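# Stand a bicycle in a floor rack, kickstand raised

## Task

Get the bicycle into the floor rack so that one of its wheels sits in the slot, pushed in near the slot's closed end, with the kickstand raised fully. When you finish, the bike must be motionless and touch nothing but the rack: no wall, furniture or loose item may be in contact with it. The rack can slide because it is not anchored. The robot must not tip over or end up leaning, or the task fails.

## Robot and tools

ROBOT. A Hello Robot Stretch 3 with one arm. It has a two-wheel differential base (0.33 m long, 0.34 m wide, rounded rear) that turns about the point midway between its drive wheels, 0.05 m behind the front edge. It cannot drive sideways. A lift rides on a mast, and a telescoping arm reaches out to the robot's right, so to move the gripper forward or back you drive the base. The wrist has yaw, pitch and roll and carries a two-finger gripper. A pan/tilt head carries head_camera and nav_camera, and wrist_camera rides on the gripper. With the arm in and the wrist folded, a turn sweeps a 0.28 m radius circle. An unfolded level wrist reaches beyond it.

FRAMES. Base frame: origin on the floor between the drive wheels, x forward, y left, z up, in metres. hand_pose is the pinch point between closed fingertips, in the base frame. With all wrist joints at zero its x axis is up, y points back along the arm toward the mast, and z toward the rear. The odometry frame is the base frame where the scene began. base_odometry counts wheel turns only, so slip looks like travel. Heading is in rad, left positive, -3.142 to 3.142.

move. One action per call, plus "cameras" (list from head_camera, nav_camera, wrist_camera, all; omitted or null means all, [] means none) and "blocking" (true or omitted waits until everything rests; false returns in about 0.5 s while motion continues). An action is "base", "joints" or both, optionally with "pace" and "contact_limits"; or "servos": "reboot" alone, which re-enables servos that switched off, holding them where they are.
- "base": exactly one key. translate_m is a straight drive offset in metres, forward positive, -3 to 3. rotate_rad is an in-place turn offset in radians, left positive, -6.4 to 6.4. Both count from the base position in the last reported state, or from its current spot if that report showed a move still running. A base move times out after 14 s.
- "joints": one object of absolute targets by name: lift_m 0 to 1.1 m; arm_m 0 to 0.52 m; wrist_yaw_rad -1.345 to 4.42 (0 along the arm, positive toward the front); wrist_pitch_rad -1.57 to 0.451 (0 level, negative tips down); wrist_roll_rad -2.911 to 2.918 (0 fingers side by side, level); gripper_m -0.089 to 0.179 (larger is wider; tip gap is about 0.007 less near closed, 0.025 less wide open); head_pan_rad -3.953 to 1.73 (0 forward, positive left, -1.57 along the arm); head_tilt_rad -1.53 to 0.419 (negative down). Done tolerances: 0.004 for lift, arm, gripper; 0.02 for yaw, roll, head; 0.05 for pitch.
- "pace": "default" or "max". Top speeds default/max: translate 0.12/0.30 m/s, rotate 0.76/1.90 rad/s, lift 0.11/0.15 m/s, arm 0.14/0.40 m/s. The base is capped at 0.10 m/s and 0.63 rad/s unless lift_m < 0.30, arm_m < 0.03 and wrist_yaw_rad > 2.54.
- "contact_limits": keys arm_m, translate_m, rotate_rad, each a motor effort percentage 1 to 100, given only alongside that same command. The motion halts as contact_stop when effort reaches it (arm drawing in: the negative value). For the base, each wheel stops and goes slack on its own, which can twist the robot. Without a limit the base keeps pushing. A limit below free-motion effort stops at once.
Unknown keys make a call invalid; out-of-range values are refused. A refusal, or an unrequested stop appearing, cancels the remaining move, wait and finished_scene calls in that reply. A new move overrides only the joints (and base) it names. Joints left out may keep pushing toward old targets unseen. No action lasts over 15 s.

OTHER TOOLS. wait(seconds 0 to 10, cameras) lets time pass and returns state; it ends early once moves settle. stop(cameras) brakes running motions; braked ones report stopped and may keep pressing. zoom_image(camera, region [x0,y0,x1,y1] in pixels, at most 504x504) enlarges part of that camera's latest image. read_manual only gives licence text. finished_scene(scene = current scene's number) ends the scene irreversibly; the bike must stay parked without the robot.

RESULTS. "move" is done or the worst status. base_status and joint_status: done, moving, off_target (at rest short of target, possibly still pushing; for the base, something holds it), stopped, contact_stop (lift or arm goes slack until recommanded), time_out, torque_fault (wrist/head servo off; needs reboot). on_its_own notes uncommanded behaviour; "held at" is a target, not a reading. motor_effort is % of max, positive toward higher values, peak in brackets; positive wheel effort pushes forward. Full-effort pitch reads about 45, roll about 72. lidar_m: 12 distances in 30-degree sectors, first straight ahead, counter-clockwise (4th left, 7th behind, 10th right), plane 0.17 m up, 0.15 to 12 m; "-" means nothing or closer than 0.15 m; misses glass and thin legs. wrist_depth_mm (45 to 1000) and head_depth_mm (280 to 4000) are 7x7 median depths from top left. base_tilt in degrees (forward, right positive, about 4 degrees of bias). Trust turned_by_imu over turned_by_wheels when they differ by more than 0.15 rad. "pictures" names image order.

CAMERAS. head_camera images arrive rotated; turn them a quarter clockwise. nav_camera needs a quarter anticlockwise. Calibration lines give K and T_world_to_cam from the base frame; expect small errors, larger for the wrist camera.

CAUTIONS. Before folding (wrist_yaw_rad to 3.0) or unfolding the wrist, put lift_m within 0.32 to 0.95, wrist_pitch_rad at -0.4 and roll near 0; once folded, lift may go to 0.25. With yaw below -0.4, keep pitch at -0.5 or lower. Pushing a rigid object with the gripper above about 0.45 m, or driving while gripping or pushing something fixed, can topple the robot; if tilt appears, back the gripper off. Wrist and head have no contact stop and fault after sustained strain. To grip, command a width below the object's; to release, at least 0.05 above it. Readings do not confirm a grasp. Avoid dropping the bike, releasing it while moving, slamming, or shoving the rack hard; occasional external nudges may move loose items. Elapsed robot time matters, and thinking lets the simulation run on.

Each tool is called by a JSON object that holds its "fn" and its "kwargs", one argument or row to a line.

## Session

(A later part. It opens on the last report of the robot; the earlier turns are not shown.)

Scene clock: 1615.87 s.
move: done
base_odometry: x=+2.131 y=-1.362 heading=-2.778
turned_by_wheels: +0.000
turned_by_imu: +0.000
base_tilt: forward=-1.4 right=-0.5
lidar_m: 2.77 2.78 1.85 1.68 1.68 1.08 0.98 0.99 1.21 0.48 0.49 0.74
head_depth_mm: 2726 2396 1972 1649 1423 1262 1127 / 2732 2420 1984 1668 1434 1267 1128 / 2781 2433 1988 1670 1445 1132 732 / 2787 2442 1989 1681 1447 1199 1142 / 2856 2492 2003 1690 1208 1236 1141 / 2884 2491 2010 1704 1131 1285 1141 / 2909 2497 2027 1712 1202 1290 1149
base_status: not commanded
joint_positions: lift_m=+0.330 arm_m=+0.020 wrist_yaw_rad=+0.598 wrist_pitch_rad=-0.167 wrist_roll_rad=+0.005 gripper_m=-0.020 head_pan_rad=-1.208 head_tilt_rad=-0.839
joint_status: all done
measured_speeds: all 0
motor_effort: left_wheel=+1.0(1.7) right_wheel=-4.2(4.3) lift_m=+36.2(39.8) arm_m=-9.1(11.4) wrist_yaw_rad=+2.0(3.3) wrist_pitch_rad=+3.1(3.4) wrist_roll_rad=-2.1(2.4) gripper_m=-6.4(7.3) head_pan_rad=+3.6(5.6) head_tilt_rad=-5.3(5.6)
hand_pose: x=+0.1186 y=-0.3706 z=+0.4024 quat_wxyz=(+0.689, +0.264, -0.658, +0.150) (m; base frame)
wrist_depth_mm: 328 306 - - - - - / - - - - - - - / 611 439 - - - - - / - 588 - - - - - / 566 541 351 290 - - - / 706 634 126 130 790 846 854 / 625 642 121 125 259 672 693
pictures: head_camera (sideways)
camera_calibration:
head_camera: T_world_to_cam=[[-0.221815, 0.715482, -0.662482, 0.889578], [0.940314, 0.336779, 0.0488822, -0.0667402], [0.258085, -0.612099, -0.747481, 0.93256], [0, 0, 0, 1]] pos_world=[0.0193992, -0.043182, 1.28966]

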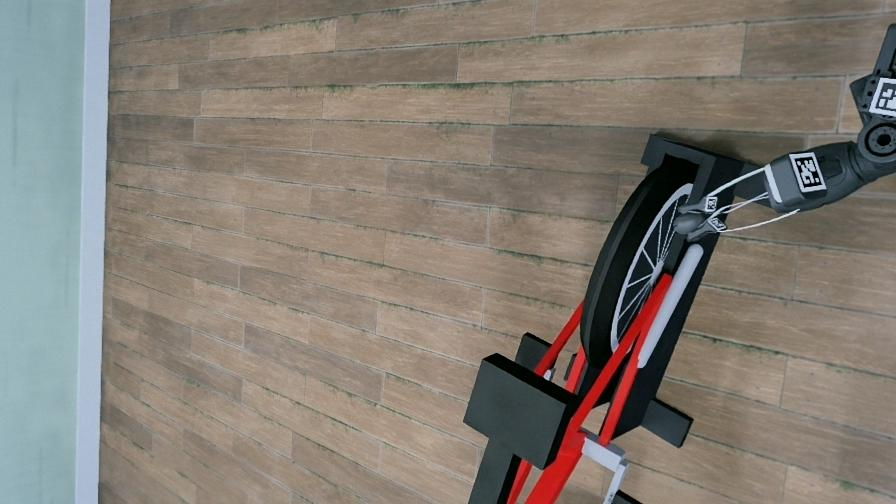

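{"fn": "move", "kwargs": {
  "base": {"translate_m": 0.255},
  "joints": {"wrist_yaw_rad": 0.0, "wrist_pitch_rad": -0.35, "gripper_m": -0.06, "arm_m": 0.0},
  "cameras": []
}}

{"fn": "move", "kwargs": {
  "joints": {"lift_m": 0.15, "head_pan_rad": -1.45},
  "cameras": ["head_camera", "wrist_camera"]
}}

Scene clock: 1631.77 s.
move: done
base_odometry: x=+1.893 y=-1.453 heading=-2.778
turned_by_wheels: +0.000
turned_by_imu: +0.002
base_tilt: forward=-1.3 right=-0.5
lidar_m: 2.52 2.54 1.90 1.72 1.73 1.36 1.23 1.24 0.49 0.48 0.51 0.53
head_depth_mm: 2671 2418 1959 1647 1427 1064 1115 / 2718 2406 1977 1674 1438 1016 1080 / 2739 2440 1976 1667 1050 1126 1117 / 2765 2461 1993 1679 865 1229 1137 / 2792 2471 2005 1685 1136 1263 1144 / 2848 2480 2023 1699 1125 1244 1143 / 2908 2507 2033 996 1339 1292 1150
base_status: done
joint_positions: lift_m=+0.330 arm_m=+0.000 wrist_yaw_rad=+0.002 wrist_pitch_rad=-0.364 wrist_roll_rad=+0.005 gripper_m=-0.059 head_pan_rad=-1.208 head_tilt_rad=-0.839
joint_status: all done
measured_speeds: all 0
motor_effort: left_wheel=+3.4(8.4) right_wheel=+0.9(4.5) lift_m=+34.9(36.4) arm_m=-13.8(22.7) wrist_yaw_rad=-1.4(3.6) wrist_pitch_rad=+2.7(4.0) wrist_roll_rad=-2.0(2.3) gripper_m=-14.8(94.0) head_pan_rad=+3.6(4.8) head_tilt_rad=-4.8(5.5)
hand_pose: x=-0.0210 y=-0.3759 z=+0.3550 quat_wxyz=(+0.694, +0.129, -0.697, -0.128) (m; base frame)
wrist_depth_mm: - - - - - - - / - - - - - - - / - - - - - - - / 225 455 246 236 242 - - / 394 262 267 251 252 747 794 / 435 333 274 127 287 299 657 / - 313 120 122 320 514 551
pictures: none
No camera images: "cameras" was empty.

Scene clock: 1634.23 s.
move: done
base_odometry: x=+1.893 y=-1.453 heading=-2.778
turned_by_wheels: +0.000
turned_by_imu: +0.000
base_tilt: forward=-1.3 right=-0.5
lidar_m: 2.52 2.53 1.90 1.72 1.73 1.36 1.23 1.24 0.49 0.48 0.51 0.53
head_depth_mm: 2771 2397 1960 1659 1427 1242 1128 / 2788 2419 1970 1658 1435 1108 1130 / 2773 2428 1979 1672 1443 1086 1102 / 2769 2447 1988 1675 1416 1104 1136 / 2745 2470 1995 1691 845 1213 1138 / 2707 2481 2021 1695 1047 1242 1144 / 2688 2524 2023 1696 1092 1249 1147
base_status: not commanded
joint_positions: lift_m=+0.150 arm_m=+0.000 wrist_yaw_rad=+0.002 wrist_pitch_rad=-0.365 wrist_roll_rad=+0.005 gripper_m=-0.059 head_pan_rad=-1.442 head_tilt_rad=-0.839
joint_status: all done
measured_speeds: all 0
motor_effort: left_wheel=+3.0(4.3) right_wheel=+0.8(1.0) lift_m=+18.0(31.1) arm_m=-11.6(14.6) wrist_yaw_rad=-1.8(2.9) wrist_pitch_rad=+2.6(3.0) wrist_roll_rad=-1.8(2.2) gripper_m=-15.4(16.1) head_pan_rad=-3.7(5.9) head_tilt_rad=-4.8(5.6)
hand_pose: x=-0.0210 y=-0.3757 z=+0.1747 quat_wxyz=(+0.694, +0.129, -0.697, -0.128) (m; base frame)
wrist_depth_mm: 230 185 198 194 190 185 199 / 303 225 207 211 208 203 214 / 245 238 231 231 229 223 769 / - 217 212 203 244 246 603 / - - - 152 246 243 449 / - - - 125 - - 390 / 311 318 120 123 107 301 339
pictures: head_camera (sideways), wrist_camera
camera_calibration:
head_camera: T_world_to_cam=[[-0.0502144, 0.747394, -0.66248, 0.888528], [0.992726, 0.110026, 0.0488822, -0.0670598], [0.109424, -0.655207, -0.747483, 0.933469], [0, 0, 0, 1]] pos_world=[0.00904487, -0.0450875, 1.28966]
wrist_camera: T_world_to_cam=[[-0.999206, -0.0175839, 0.0357538, -0.0367894], [-0.0398121, 0.476384, -0.878336, 0.378916], [-0.00158796, -0.879062, -0.476706, -0.0850899], [0, 0, 0, 1]] pos_world=[-0.0218099, -0.255956, 0.293568]

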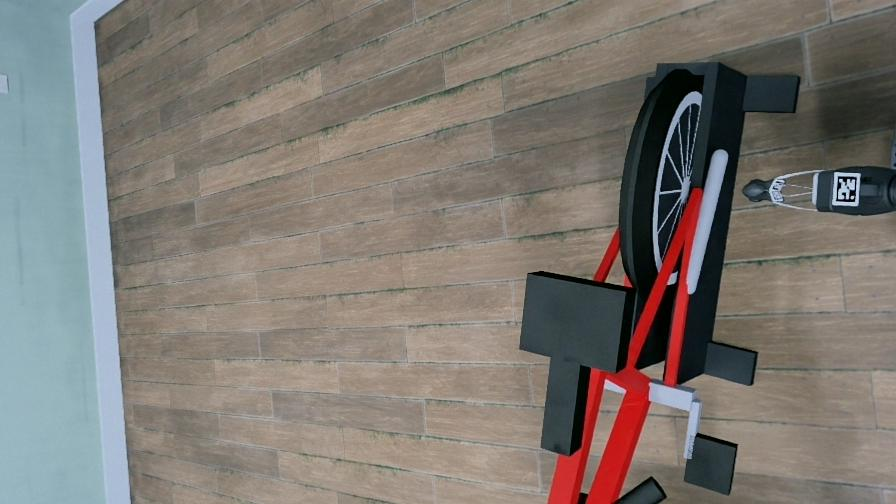

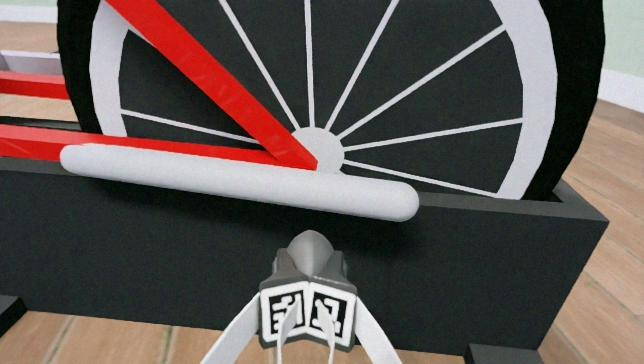

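{"fn": "move", "kwargs": {
  "base": {"translate_m": -0.03},
  "joints": {"lift_m": 0.09},
  "cameras": []
}}

{"fn": "move", "kwargs": {
  "joints": {"arm_m": 0.075},
  "cameras": ["wrist_camera"]
}}

Scene clock: 1644.67 s.
move: contact_stop
base_odometry: x=+1.921 y=-1.442 heading=-2.778
turned_by_wheels: +0.000
turned_by_imu: +0.000
base_tilt: forward=-1.3 right=-0.4
lidar_m: 2.54 2.56 1.89 1.71 1.73 1.33 1.20 1.21 0.49 0.48 0.51 0.56
head_depth_mm: 2757 2395 1951 1659 1430 1263 1127 / 2782 2440 1971 1663 1440 1145 1130 / 2807 2442 1980 1667 1444 1108 1098 / 2748 2465 1981 1682 1446 1108 1140 / 2722 2472 2004 1681 856 1219 1142 / 2712 2485 2020 1698 923 1225 1148 / 2694 2509 2027 1704 1101 1245 1148
base_status: done
joint_positions: lift_m=+0.096 arm_m=+0.000 wrist_yaw_rad=+0.001 wrist_pitch_rad=-0.330 wrist_roll_rad=+0.008 gripper_m=-0.059 head_pan_rad=-1.442 head_tilt_rad=-0.839
joint_status: lift_m contact_stop (moved -0.054 of -0.060)
measured_speeds: all 0
on_its_own: lift_m is slack since a contact_stop (your +0.090 is given up)
motor_effort: left_wheel=+0.3(5.0) right_wheel=-3.5(7.7) lift_m=+25.9(26.3) arm_m=-9.6(10.9) wrist_yaw_rad=-1.3(2.7) wrist_pitch_rad=-3.9(6.8) wrist_roll_rad=-2.8(3.3) gripper_m=-15.1(15.6) head_pan_rad=-3.5(4.1) head_tilt_rad=-5.2(5.2)
hand_pose: x=-0.0214 y=-0.3796 z=+0.1292 quat_wxyz=(+0.695, +0.116, -0.700, -0.117) (m; base frame)
wrist_depth_mm: 208 203 198 197 192 189 - / 209 217 196 212 208 204 - / 229 193 181 175 222 224 825 / 245 240 235 230 226 220 500 / - - 249 243 242 238 412 / 295 - - 126 - 252 345 / 268 272 120 122 265 262 288
pictures: none
ARM HIT: the arm struck its own base or body hard.
No camera images: "cameras" was empty.

not run: a stop that you did not command came earlier in this reply.

{"fn": "move", "kwargs": {
  "joints": {"lift_m": 0.11},
  "cameras": []
}}

{"fn": "move", "kwargs": {
  "joints": {"arm_m": 0.055, "wrist_pitch_rad": -0.42},
  "cameras": ["wrist_camera"]
}}

Scene clock: 1647.77 s.
move: done
base_odometry: x=+1.921 y=-1.442 heading=-2.778
turned_by_wheels: +0.000
turned_by_imu: +0.000
base_tilt: forward=-1.4 right=-0.5
lidar_m: 2.55 2.56 1.89 1.71 1.72 1.33 1.20 1.21 0.49 0.48 0.51 0.56
head_depth_mm: 2773 2415 1963 1658 1431 1262 1130 / 2777 2421 1966 1657 1434 1148 1129 / 2796 2439 1978 1669 1438 1106 1098 / 2760 2461 1987 1678 1445 1106 1136 / 2727 2476 2003 1685 857 1215 1143 / 2700 2492 2008 1690 921 1226 1147 / 2678 2495 2018 1691 1104 1248 1146
base_status: not commanded
joint_positions: lift_m=+0.110 arm_m=+0.000 wrist_yaw_rad=+0.001 wrist_pitch_rad=-0.364 wrist_roll_rad=+0.006 gripper_m=-0.059 head_pan_rad=-1.442 head_tilt_rad=-0.839
joint_status: all done
measured_speeds: all 0
motor_effort: left_wheel=+0.4(1.0) right_wheel=-3.6(3.9) lift_m=+35.4(36.8) arm_m=-7.4(9.3) wrist_yaw_rad=-0.7(1.6) wrist_pitch_rad=+2.6(3.8) wrist_roll_rad=-2.1(3.0) gripper_m=-15.6(15.6) head_pan_rad=-3.4(4.0) head_tilt_rad=-4.7(5.2)
hand_pose: x=-0.0214 y=-0.3759 z=+0.1351 quat_wxyz=(+0.694, +0.128, -0.697, -0.128) (m; base frame)
wrist_depth_mm: 210 206 199 196 193 188 - / 213 217 199 214 209 206 - / 231 198 184 178 227 228 775 / 248 245 242 235 230 224 513 / - - - 246 246 242 421 / 303 299 - 125 - 320 347 / 271 274 120 122 275 266 293
pictures: none
No camera images: "cameras" was empty.

Scene clock: 1649.30 s.
move: done
base_odometry: x=+1.921 y=-1.442 heading=-2.778
turned_by_wheels: +0.000
turned_by_imu: +0.000
base_tilt: forward=-1.3 right=-0.5
lidar_m: 2.55 2.57 1.89 1.71 1.73 1.32 1.20 1.20 0.49 0.48 0.51 0.56
head_depth_mm: 2774 2397 1962 1652 1432 1262 1127 / 2801 2430 1963 1652 1438 1147 1128 / 2797 2449 1990 1670 1440 1111 927 / 2782 2451 1995 1683 1444 1104 1137 / 2721 2454 2006 1686 858 1217 1142 / 2720 2517 2015 1700 919 1216 1146 / 2667 2514 2022 1700 1101 1241 1152
base_status: not commanded
joint_positions: lift_m=+0.110 arm_m=+0.055 wrist_yaw_rad=+0.001 wrist_pitch_rad=-0.433 wrist_roll_rad=+0.005 gripper_m=-0.059 head_pan_rad=-1.442 head_tilt_rad=-0.839
joint_status: all done
measured_speeds: all 0
motor_effort: left_wheel=+0.6(1.0) right_wheel=-3.7(4.0) lift_m=+34.5(35.7) arm_m=+15.0(21.3) wrist_yaw_rad=+0.1(1.7) wrist_pitch_rad=+2.4(3.9) wrist_roll_rad=-1.9(2.3) gripper_m=-15.6(16.0) head_pan_rad=-3.4(4.3) head_tilt_rad=-4.7(5.3)
hand_pose: x=-0.0214 y=-0.4224 z=+0.1193 quat_wxyz=(+0.689, +0.152, -0.692, -0.153) (m; base frame)
wrist_depth_mm: 160 133 152 149 146 143 140 / 151 149 152 166 162 159 155 / 142 135 130 126 176 175 189 / 196 192 187 182 175 171 170 / 220 213 207 195 195 189 185 / 242 238 227 127 218 211 215 / 249 252 120 122 242 233 265
pictures: wrist_camera
camera_calibration:
wrist_camera: T_world_to_cam=[[-0.999251, -0.0181985, 0.0341374, -0.0360609], [-0.0385753, 0.535205, -0.843841, 0.373191], [-0.00291388, -0.844526, -0.535506, -0.131007], [0, 0, 0, 1]] pos_world=[-0.0220197, -0.311028, 0.24599]

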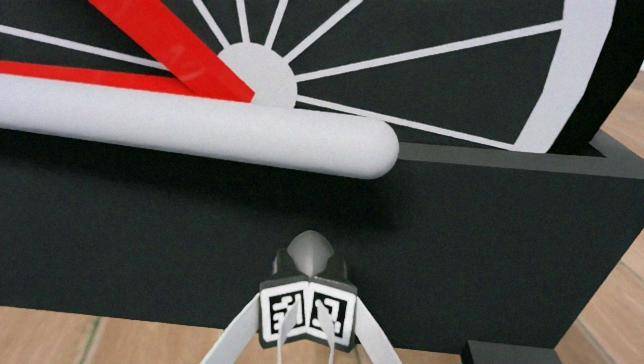

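{"fn": "move", "kwargs": {
  "joints": {"arm_m": 0.075},
  "cameras": ["wrist_camera"]
}}

{"fn": "move", "kwargs": {
  "joints": {"lift_m": 0.125},
  "cameras": ["wrist_camera"]
}}

Scene clock: 1652.90 s.
move: done
base_odometry: x=+1.921 y=-1.442 heading=-2.778
turned_by_wheels: +0.000
turned_by_imu: +0.000
base_tilt: forward=-1.3 right=-0.5
lidar_m: 2.55 2.55 1.89 1.71 1.72 1.33 1.20 1.21 0.49 0.48 0.51 0.56
head_depth_mm: 2744 2412 1947 1653 1427 1262 1124 / 2764 2423 1972 1659 1442 1144 1113 / 2800 2432 1981 1682 1447 1098 931 / 2748 2474 1993 1673 1452 1105 1142 / 2744 2470 1988 1695 858 1220 1143 / 2717 2478 2016 1692 920 1225 1145 / 2679 2499 2015 1704 1104 1245 1147
base_status: not commanded
joint_positions: lift_m=+0.110 arm_m=+0.075 wrist_yaw_rad=+0.001 wrist_pitch_rad=-0.433 wrist_roll_rad=+0.005 gripper_m=-0.059 head_pan_rad=-1.442 head_tilt_rad=-0.839
joint_status: all done
measured_speeds: all 0
motor_effort: left_wheel=+0.4(1.0) right_wheel=-3.8(4.0) lift_m=+34.1(34.4) arm_m=+15.8(24.0) wrist_yaw_rad=-0.9(1.3) wrist_pitch_rad=+2.2(2.7) wrist_roll_rad=-1.9(2.3) gripper_m=-15.5(15.9) head_pan_rad=-3.1(4.3) head_tilt_rad=-4.6(5.2)
hand_pose: x=-0.0214 y=-0.4424 z=+0.1192 quat_wxyz=(+0.689, +0.152, -0.692, -0.153) (m; base frame)
wrist_depth_mm: - 120 135 131 128 126 123 / 149 124 142 144 142 137 135 / 119 118 115 153 156 154 149 / 170 166 114 108 155 156 160 / 189 185 179 168 168 163 159 / 216 211 198 127 189 184 178 / 242 239 120 122 210 206 211
pictures: wrist_camera
camera_calibration:
wrist_camera: T_world_to_cam=[[-0.999251, -0.0182052, 0.034135, -0.0364258], [-0.0385764, 0.53536, -0.843742, 0.383905], [-0.00291399, -0.844428, -0.535662, -0.147837], [0, 0, 0, 1]] pos_world=[-0.0220196, -0.331029, 0.24597]

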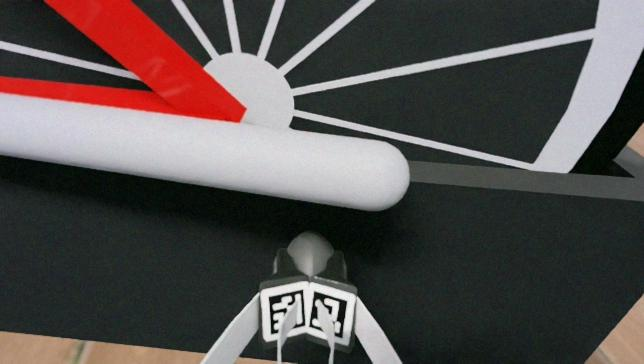

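Scene clock: 1653.73 s.
move: done
base_odometry: x=+1.921 y=-1.442 heading=-2.778
turned_by_wheels: +0.000
turned_by_imu: +0.000
base_tilt: forward=-1.3 right=-0.5
lidar_m: 2.54 2.55 1.89 1.71 1.73 1.33 1.20 1.21 0.49 0.48 0.51 0.56
head_depth_mm: 2782 2402 1963 1651 1431 1262 1122 / 2800 2421 1974 1655 1440 1145 1117 / 2805 2434 1973 1662 1439 1096 924 / 2768 2462 1986 1670 1445 1107 1137 / 2733 2469 2007 1683 858 1220 1137 / 2711 2487 2007 1688 920 1220 1145 / 2689 2502 2022 1698 1106 1243 1151
base_status: not commanded
joint_positions: lift_m=+0.125 arm_m=+0.075 wrist_yaw_rad=+0.001 wrist_pitch_rad=-0.434 wrist_roll_rad=+0.005 gripper_m=-0.059 head_pan_rad=-1.442 head_tilt_rad=-0.839
joint_status: all done
measured_speeds: all 0
motor_effort: left_wheel=+0.3(1.3) right_wheel=-3.7(3.9) lift_m=+35.2(41.3) arm_m=+15.8(16.7) wrist_yaw_rad=-0.3(1.3) wrist_pitch_rad=+2.8(2.8) wrist_roll_rad=-2.2(2.3) gripper_m=-15.2(15.6) head_pan_rad=-3.0(4.0) head_tilt_rad=-4.8(5.4)
hand_pose: x=-0.0214 y=-0.4423 z=+0.1341 quat_wxyz=(+0.689, +0.152, -0.692, -0.153) (m; base frame)
wrist_depth_mm: - 132 133 129 127 125 121 / 155 123 146 143 140 135 133 / 142 140 154 161 155 153 147 / 131 125 121 119 169 168 172 / 189 185 180 142 168 162 163 / 217 211 199 127 190 184 178 / 248 239 120 122 210 207 211
pictures: wrist_camera
camera_calibration:
wrist_camera: T_world_to_cam=[[-0.999251, -0.0182227, 0.0341257, -0.0369391], [-0.0385764, 0.535804, -0.843461, 0.396581], [-0.00291454, -0.844146, -0.536106, -0.139626], [0, 0, 0, 1]] pos_world=[-0.0220197, -0.331027, 0.260907]

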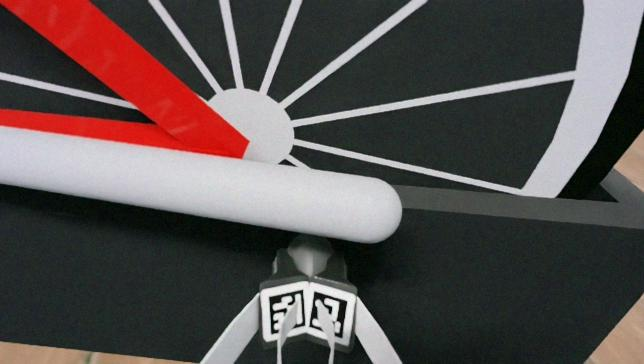

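{"fn": "move", "kwargs": {
  "joints": {"lift_m": 0.14},
  "cameras": ["wrist_camera"]
}}

Scene clock: 1656.27 s.
move: done
base_odometry: x=+1.921 y=-1.442 heading=-2.778
turned_by_wheels: +0.000
turned_by_imu: +0.000
base_tilt: forward=-1.3 right=-0.5
lidar_m: 2.55 2.56 1.89 1.71 1.72 1.33 1.20 1.21 0.49 0.48 0.51 0.56
head_depth_mm: 2730 2405 1963 1652 1431 1262 1127 / 2791 2410 1983 1655 1432 1144 1112 / 2803 2424 1986 1662 1443 1082 912 / 2755 2438 1987 1679 1450 1101 1137 / 2747 2498 2009 1687 857 1216 1143 / 2714 2493 2016 1690 920 1221 1146 / 2670 2516 2030 1704 1104 1242 1151
base_status: not commanded
joint_positions: lift_m=+0.140 arm_m=+0.075 wrist_yaw_rad=+0.001 wrist_pitch_rad=-0.434 wrist_roll_rad=+0.005 gripper_m=-0.059 head_pan_rad=-1.442 head_tilt_rad=-0.839
joint_status: all done
measured_speeds: all 0
motor_effort: left_wheel=+0.6(1.1) right_wheel=-3.9(4.0) lift_m=+35.5(40.9) arm_m=+13.6(15.4) wrist_yaw_rad=-0.6(1.6) wrist_pitch_rad=+2.7(2.8) wrist_roll_rad=-2.2(2.3) gripper_m=-15.5(15.6) head_pan_rad=-3.1(4.1) head_tilt_rad=-4.8(5.1)
hand_pose: x=-0.0214 y=-0.4423 z=+0.1491 quat_wxyz=(+0.689, +0.152, -0.692, -0.153) (m; base frame)
wrist_depth_mm: 120 134 131 127 126 123 119 / 153 130 145 142 138 133 131 / 167 137 159 157 153 150 145 / 138 139 146 175 172 168 173 / 189 187 129 126 173 172 175 / 217 210 198 126 190 184 177 / 246 237 120 122 209 207 211
pictures: wrist_camera
camera_calibration:
wrist_camera: T_world_to_cam=[[-0.999251, -0.0182319, 0.0341209, -0.0374516], [-0.0385764, 0.536034, -0.843314, 0.409242], [-0.00291478, -0.843999, -0.536336, -0.131488], [0, 0, 0, 1]] pos_world=[-0.0220197, -0.331027, 0.275876]

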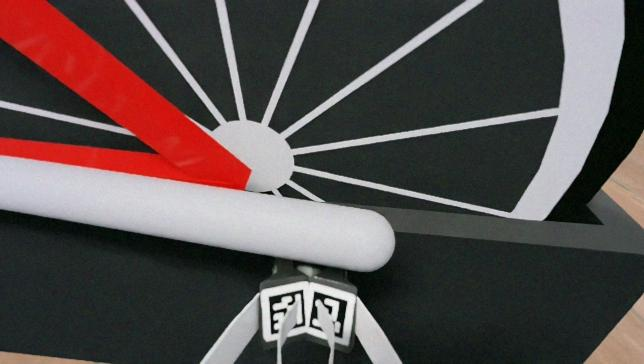

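{"fn": "move", "kwargs": {
  "joints": {"lift_m": 0.155},
  "cameras": ["wrist_camera"]
}}

Scene clock: 1660.27 s.
move: done
base_odometry: x=+1.921 y=-1.442 heading=-2.778
turned_by_wheels: +0.000
turned_by_imu: +0.000
base_tilt: forward=-1.3 right=-0.4
lidar_m: 2.55 2.56 1.89 1.72 1.73 1.32 1.20 1.21 0.49 0.48 0.51 0.56
head_depth_mm: 2791 2397 1960 1652 1429 1257 1126 / 2777 2416 1966 1658 1437 1149 1110 / 2761 2421 1986 1674 1445 1081 909 / 2770 2451 1990 1680 1445 1107 1139 / 2729 2479 2007 1685 855 1212 1143 / 2704 2474 2016 1694 918 1222 1147 / 2661 2521 2021 1702 1106 1242 1147
base_status: not commanded
joint_positions: lift_m=+0.155 arm_m=+0.075 wrist_yaw_rad=+0.001 wrist_pitch_rad=-0.490 wrist_roll_rad=+0.005 gripper_m=-0.059 head_pan_rad=-1.442 head_tilt_rad=-0.839
joint_status: all done
measured_speeds: all 0
on_its_own: wrist_pitch_rad is at rest, and its effort (+12.9) is outside its rest range (-8 to +12)
motor_effort: left_wheel=+0.2(0.9) right_wheel=-3.8(3.9) lift_m=+42.9(43.4) arm_m=+9.0(13.5) wrist_yaw_rad=-0.6(1.9) wrist_pitch_rad=+12.9(13.6) wrist_roll_rad=-2.1(2.2) gripper_m=-15.5(16.4) head_pan_rad=-3.2(3.8) head_tilt_rad=-5.1(5.1)
hand_pose: x=-0.0214 y=-0.4347 z=+0.1518 quat_wxyz=(+0.684, +0.172, -0.687, -0.172) (m; base frame)
wrist_depth_mm: 121 136 133 129 127 125 122 / - 133 150 146 141 136 134 / 170 141 162 164 157 155 151 / 144 141 147 181 181 175 204 / 205 198 137 132 181 179 177 / 235 228 211 127 206 196 196 / 273 269 119 123 229 228 295
pictures: wrist_camera
camera_calibration:
wrist_camera: T_world_to_cam=[[-0.999251, -0.0200981, 0.0330787, -0.0380682], [-0.0385929, 0.582563, -0.811869, 0.422903], [-0.00295343, -0.812537, -0.582902, -0.102864], [0, 0, 0, 1]] pos_world=[-0.0220224, -0.330713, 0.284642]

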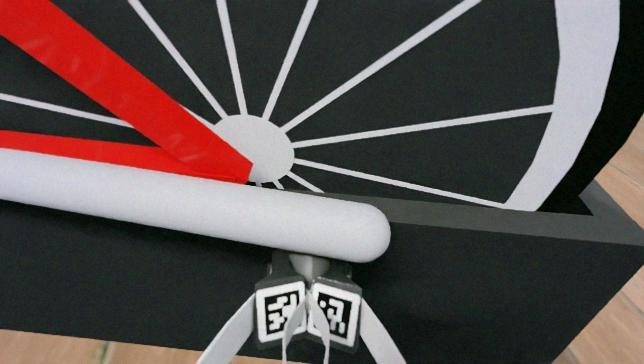

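{"fn": "move", "kwargs": {
  "joints": {"lift_m": 0.168},
  "cameras": ["wrist_camera"]
}}

Scene clock: 1664.17 s.
move: done
base_odometry: x=+1.921 y=-1.442 heading=-2.778
turned_by_wheels: +0.000
turned_by_imu: +0.000
base_tilt: forward=-1.3 right=-0.4
lidar_m: 2.55 2.57 1.89 1.71 1.73 1.33 1.20 1.21 0.49 0.48 0.51 0.56
head_depth_mm: 2748 2401 1956 1654 1421 1254 1127 / 2788 2409 1966 1667 1440 1142 1109 / 2815 2436 1988 1669 1443 1083 836 / 2775 2443 1999 1679 1448 1105 1140 / 2751 2456 1993 1681 858 1215 1142 / 2716 2485 2014 1697 917 1221 1145 / 2695 2492 2016 1709 1105 1239 1148
base_status: not commanded
joint_positions: lift_m=+0.168 arm_m=+0.075 wrist_yaw_rad=+0.001 wrist_pitch_rad=-0.540 wrist_roll_rad=+0.005 gripper_m=-0.059 head_pan_rad=-1.442 head_tilt_rad=-0.839
joint_status: all done
measured_speeds: all 0
on_its_own: wrist_pitch_rad is at rest, and its effort (+21.9) is outside its rest range (-8 to +12)
motor_effort: left_wheel=+0.6(1.1) right_wheel=-3.7(4.0) lift_m=+44.4(51.6) arm_m=-16.6(16.6) wrist_yaw_rad=+0.0(1.5) wrist_pitch_rad=+21.9(22.4) wrist_roll_rad=-2.0(2.3) gripper_m=-15.5(15.8) head_pan_rad=-3.1(3.7) head_tilt_rad=-5.0(5.3)
hand_pose: x=-0.0214 y=-0.4274 z=+0.1544 quat_wxyz=(+0.680, +0.188, -0.683, -0.189) (m; base frame)
wrist_depth_mm: 122 138 135 133 128 127 123 / 166 134 153 149 145 140 138 / 175 162 166 171 164 159 160 / 151 148 144 186 188 183 217 / 221 212 205 138 188 186 184 / - 240 227 128 222 209 323 / 280 282 120 122 246 248 300
pictures: wrist_camera
camera_calibration:
wrist_camera: T_world_to_cam=[[-0.999249, -0.0217083, 0.0320866, -0.038548], [-0.0386264, 0.621735, -0.782275, 0.432993], [-0.00296751, -0.782927, -0.622107, -0.0767263], [0, 0, 0, 1]] pos_world=[-0.0220218, -0.330115, 0.292225]

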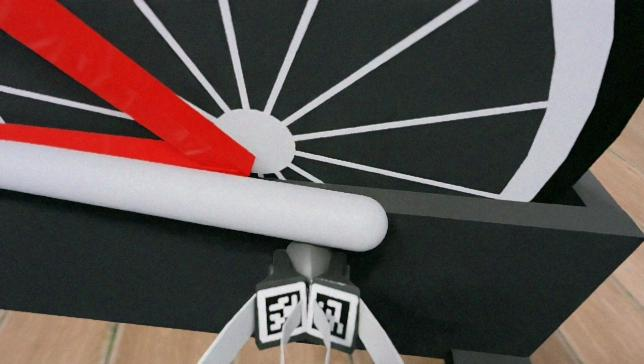

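{"fn": "move", "kwargs": {
  "joints": {"lift_m": 0.12},
  "cameras": []
}}

{"fn": "move", "kwargs": {
  "joints": {"arm_m": 0.0},
  "cameras": []
}}

{"fn": "move", "kwargs": {
  "joints": {"lift_m": 0.4, "head_pan_rad": -1.3, "head_tilt_rad": -0.7},
  "cameras": ["head_camera", "wrist_camera", "nav_camera"]
}}

Scene clock: 1668.83 s.
move: done
base_odometry: x=+1.921 y=-1.442 heading=-2.778
turned_by_wheels: +0.000
turned_by_imu: +0.000
base_tilt: forward=-1.3 right=-0.4
lidar_m: 2.55 2.56 1.90 1.71 1.72 1.33 1.20 1.21 0.49 0.48 0.51 0.56
head_depth_mm: 2760 2422 1960 1657 1433 1259 1126 / 2791 2436 1966 1662 1432 1144 1116 / 2752 2434 1997 1660 1444 1098 929 / 2762 2444 1987 1679 1448 1105 1135 / 2731 2445 2009 1687 856 1216 1143 / 2716 2512 2012 1690 921 1223 1144 / 2669 2499 2019 1699 1106 1242 1149
base_status: not commanded
joint_positions: lift_m=+0.120 arm_m=+0.075 wrist_yaw_rad=+0.001 wrist_pitch_rad=-0.441 wrist_roll_rad=+0.005 gripper_m=-0.059 head_pan_rad=-1.442 head_tilt_rad=-0.839
joint_status: all done
measured_speeds: all 0
motor_effort: left_wheel=+0.6(1.0) right_wheel=-3.6(3.9) lift_m=+16.8(36.0) arm_m=+16.1(16.1) wrist_yaw_rad=-0.2(1.8) wrist_pitch_rad=+3.9(22.1) wrist_roll_rad=-1.9(2.3) gripper_m=-15.5(16.0) head_pan_rad=-3.6(4.0) head_tilt_rad=-5.1(5.4)
hand_pose: x=-0.0214 y=-0.4413 z=+0.1275 quat_wxyz=(+0.688, +0.155, -0.691, -0.155) (m; base frame)
wrist_depth_mm: - 132 134 130 128 126 122 / 155 124 146 144 141 137 135 / 127 128 134 161 156 153 149 / 173 122 118 113 160 165 168 / 189 186 181 172 171 163 160 / 218 213 200 127 192 186 178 / 247 245 120 122 213 209 216
pictures: none
No camera images: "cameras" was empty.

Scene clock: 1670.57 s.
move: done
base_odometry: x=+1.921 y=-1.442 heading=-2.778
turned_by_wheels: +0.000
turned_by_imu: +0.000
base_tilt: forward=-1.3 right=-0.5
lidar_m: 2.55 2.56 1.89 1.71 1.73 1.33 1.20 1.21 0.49 0.48 0.51 0.56
head_depth_mm: 2781 2409 1953 1652 1433 1258 1124 / 2786 2424 1987 1662 1435 1150 1126 / 2777 2443 1989 1660 1446 1110 1083 / 2754 2465 1999 1676 1442 1105 1136 / 2717 2477 2002 1684 857 1220 1140 / 2710 2498 2028 1693 920 1222 1148 / 2683 2510 2031 1697 1106 1245 1148
base_status: not commanded
joint_positions: lift_m=+0.120 arm_m=+0.000 wrist_yaw_rad=+0.001 wrist_pitch_rad=-0.441 wrist_roll_rad=+0.005 gripper_m=-0.059 head_pan_rad=-1.442 head_tilt_rad=-0.839
joint_status: all done
measured_speeds: all 0
motor_effort: left_wheel=+0.7(1.0) right_wheel=-3.6(3.9) lift_m=+18.4(18.4) arm_m=-14.0(20.6) wrist_yaw_rad=-0.5(2.1) wrist_pitch_rad=+3.7(4.1) wrist_roll_rad=-1.8(2.1) gripper_m=-14.6(16.3) head_pan_rad=-3.0(4.0) head_tilt_rad=-4.8(5.3)
hand_pose: x=-0.0214 y=-0.3664 z=+0.1276 quat_wxyz=(+0.689, +0.155, -0.691, -0.155) (m; base frame)
wrist_depth_mm: 215 211 199 201 196 192 - / 198 192 185 214 215 211 903 / 241 237 230 187 225 224 629 / - - 246 244 241 234 461 / - - - - - 251 387 / 298 299 295 126 295 293 323 / 258 262 120 122 266 256 279
pictures: none
No camera images: "cameras" was empty.

Scene clock: 1673.93 s.
move: done
base_odometry: x=+1.921 y=-1.442 heading=-2.778
turned_by_wheels: +0.000
turned_by_imu: +0.000
base_tilt: forward=-1.3 right=-0.5
lidar_m: 2.54 2.56 1.89 1.71 1.72 1.33 1.20 1.21 0.49 0.48 0.51 0.56
head_depth_mm: 2620 2887 2362 1882 1567 1345 1067 / 2641 2888 2393 1895 1577 1348 990 / 2624 2915 2416 1922 1589 1351 1031 / 2654 2921 2431 1935 1588 960 1144 / 2660 2918 2446 1928 1601 848 1167 / 2684 2927 2464 1956 1603 1105 1169 / 2694 2957 2492 1953 1618 1101 1176
base_status: not commanded
joint_positions: lift_m=+0.400 arm_m=+0.000 wrist_yaw_rad=+0.001 wrist_pitch_rad=-0.440 wrist_roll_rad=+0.005 gripper_m=-0.059 head_pan_rad=-1.308 head_tilt_rad=-0.705
joint_status: all done
measured_speeds: all 0
motor_effort: left_wheel=+0.5(1.3) right_wheel=-3.5(4.1) lift_m=+35.1(41.1) arm_m=-11.6(15.5) wrist_yaw_rad=-0.4(2.1) wrist_pitch_rad=+3.9(4.1) wrist_roll_rad=-1.8(2.2) gripper_m=-14.8(16.0) head_pan_rad=+3.4(8.0) head_tilt_rad=+2.5(4.8)
hand_pose: x=-0.0214 y=-0.3665 z=+0.4078 quat_wxyz=(+0.689, +0.154, -0.691, -0.155) (m; base frame)
wrist_depth_mm: - - - - - - - / - - - - - - - / - - - - - - - / 885 488 280 957 974 - - / 397 305 279 269 298 807 813 / 497 319 311 127 314 679 682 / 364 361 120 121 353 575 591
pictures: head_camera (sideways), nav_camera (sideways), wrist_camera
camera_calibration:
head_camera: T_world_to_cam=[[-0.124505, 0.641879, -0.756631, 1.01168], [0.967495, 0.247706, 0.050936, -0.0695885], [0.220117, -0.725695, -0.651855, 0.80842], [0, 0, 0, 1]] pos_world=[0.0153384, -0.0454716, 1.29598]
nav_camera: T_world_to_cam=[[0.173143, -0.6283, 0.758459, -0.944464], [-0.952763, -0.301955, -0.0326378, 0.100857], [0.249527, -0.716981, -0.650903, 0.80169], [0, 0, 0, 1]] pos_world=[0.059577, 0.0118435, 1.24145]
wrist_camera: T_world_to_cam=[[-0.999232, -0.0186319, 0.0344584, -0.0451835], [-0.0390592, 0.540897, -0.840182, 0.587312], [-0.00298428, -0.840883, -0.541209, 0.0743423], [0, 0, 0, 1]] pos_world=[-0.021987, -0.256004, 0.535241]

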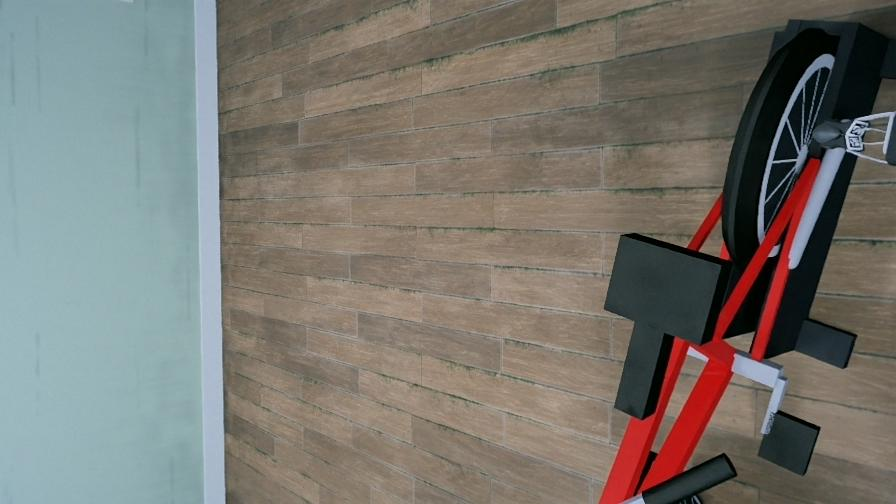

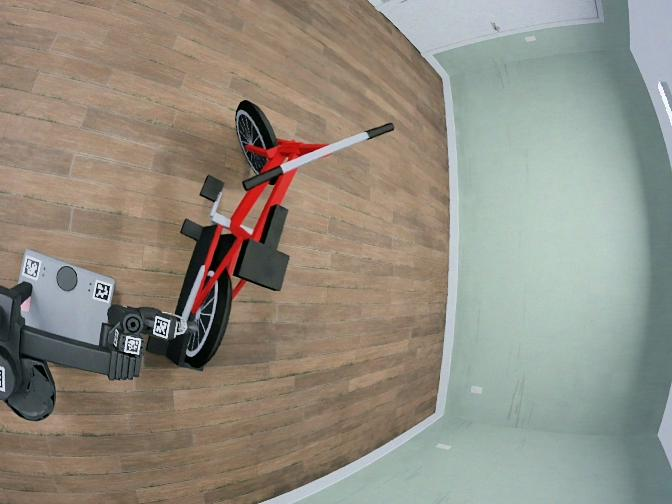

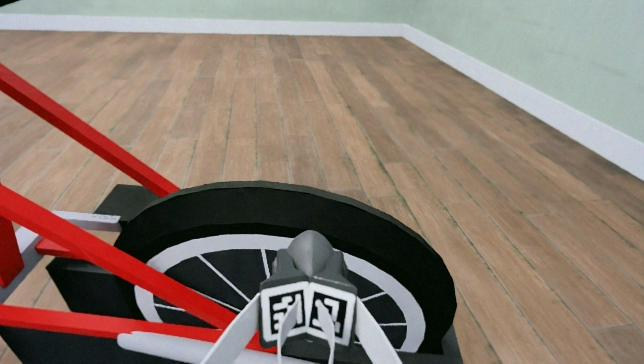

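{"fn": "move", "kwargs": {
  "joints": {"head_pan_rad": -1.75, "head_tilt_rad": -0.85},
  "base": {"translate_m": -0.25},
  "cameras": ["head_camera", "wrist_camera"]
}}

{"fn": "zoom_image", "kwargs": {
  "camera": "wrist_camera",
  "region": [0, 60, 300, 360]
}}

Scene clock: 1684.13 s.
move: done
base_odometry: x=+2.155 y=-1.353 heading=-2.778
turned_by_wheels: +0.000
turned_by_imu: -0.001
base_tilt: forward=-1.3 right=-0.5
lidar_m: 2.78 2.80 1.85 1.67 1.67 1.06 0.96 0.96 1.17 0.48 0.49 0.76
head_depth_mm: 1367 1493 1638 1656 1429 1256 1125 / 1593 1764 1876 1666 1444 1268 1113 / 1897 2153 1985 1672 1445 1264 594 / 2331 2394 2002 1686 1451 1275 680 / 2829 2475 2010 1682 1456 1200 1142 / 2779 2497 2015 1698 1466 1078 1142 / 2704 2519 2040 1701 1472 1031 1146
base_status: done
joint_positions: lift_m=+0.400 arm_m=+0.000 wrist_yaw_rad=+0.001 wrist_pitch_rad=-0.440 wrist_roll_rad=+0.005 gripper_m=-0.059 head_pan_rad=-1.742 head_tilt_rad=-0.839
joint_status: all done
measured_speeds: all 0
motor_effort: left_wheel=+0.4(5.2) right_wheel=-3.9(7.8) lift_m=+29.7(32.9) arm_m=-6.6(10.2) wrist_yaw_rad=-0.1(2.0) wrist_pitch_rad=+3.5(4.0) wrist_roll_rad=-1.8(2.2) gripper_m=-15.7(16.3) head_pan_rad=-3.5(6.2) head_tilt_rad=-4.8(6.6)
hand_pose: x=-0.0214 y=-0.3665 z=+0.4078 quat_wxyz=(+0.689, +0.154, -0.691, -0.155) (m; base frame)
wrist_depth_mm: - - - - - - - / - - - - - - - / - - - - - - - / 889 890 899 942 964 - 952 / 277 299 757 772 783 802 824 / 323 314 335 127 667 673 683 / 362 363 120 122 573 584 586
pictures: head_camera (sideways), wrist_camera
camera_calibration:
head_camera: T_world_to_cam=[[0.172929, 0.728704, -0.662636, 0.88737], [0.98089, -0.188322, 0.0488861, -0.0669927], [-0.0891652, -0.658427, -0.747344, 0.9345], [0, 0, 0, 1]] pos_world=[-0.0044146, -0.0439457, 1.28967]
wrist_camera: T_world_to_cam=[[-0.999232, -0.018632, 0.0344585, -0.0451836], [-0.0390594, 0.540897, -0.840182, 0.587312], [-0.00298421, -0.840883, -0.541209, 0.0743423], [0, 0, 0, 1]] pos_world=[-0.021987, -0.256004, 0.535241]

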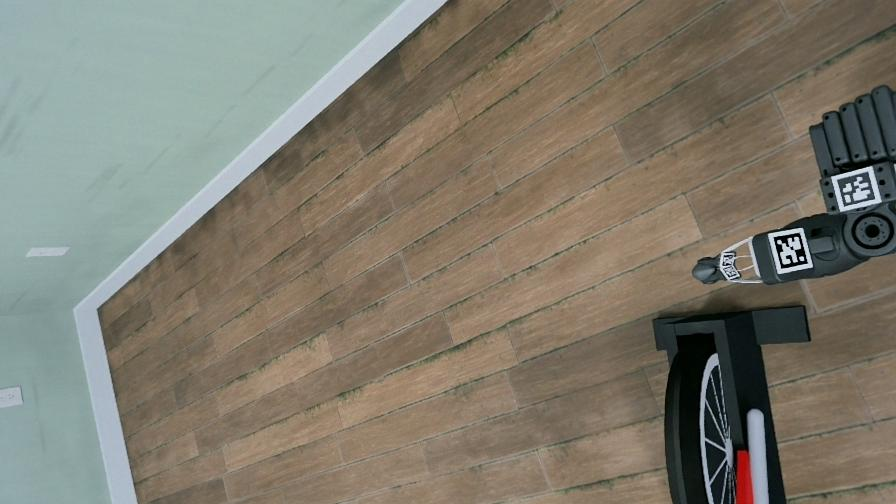

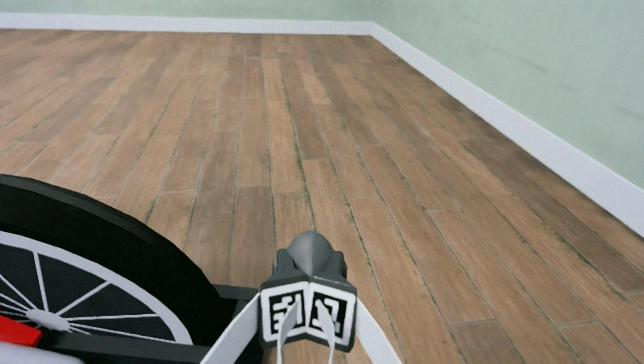

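Scaled by 1.680.

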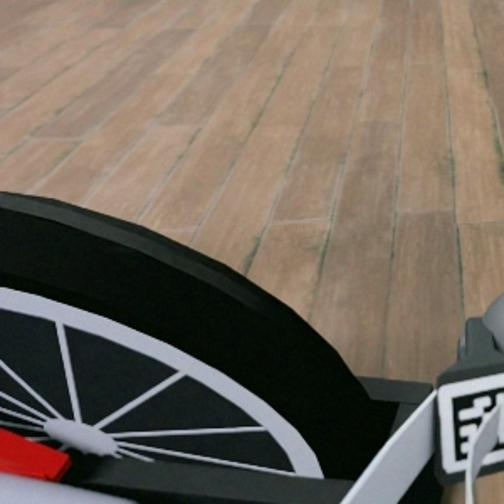

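{"fn": "zoom_image", "kwargs": {
  "camera": "head_camera",
  "region": [620, 270, 850, 504]
}}

Scaled by 2.154 from the camera's 896x504 image, which has a finer 1280x720 frame.

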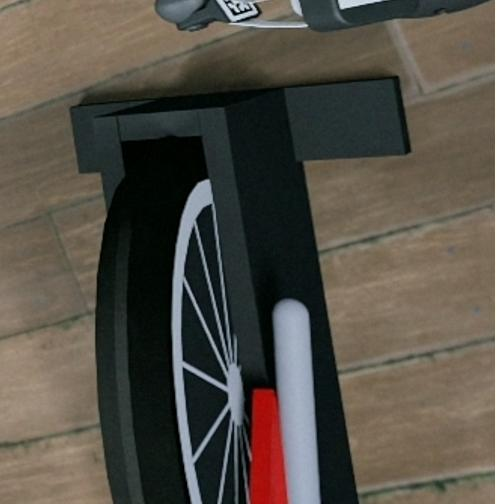

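{"fn": "finished_scene", "kwargs": {
  "scene": 1
}}

The scene is finished: the task was done.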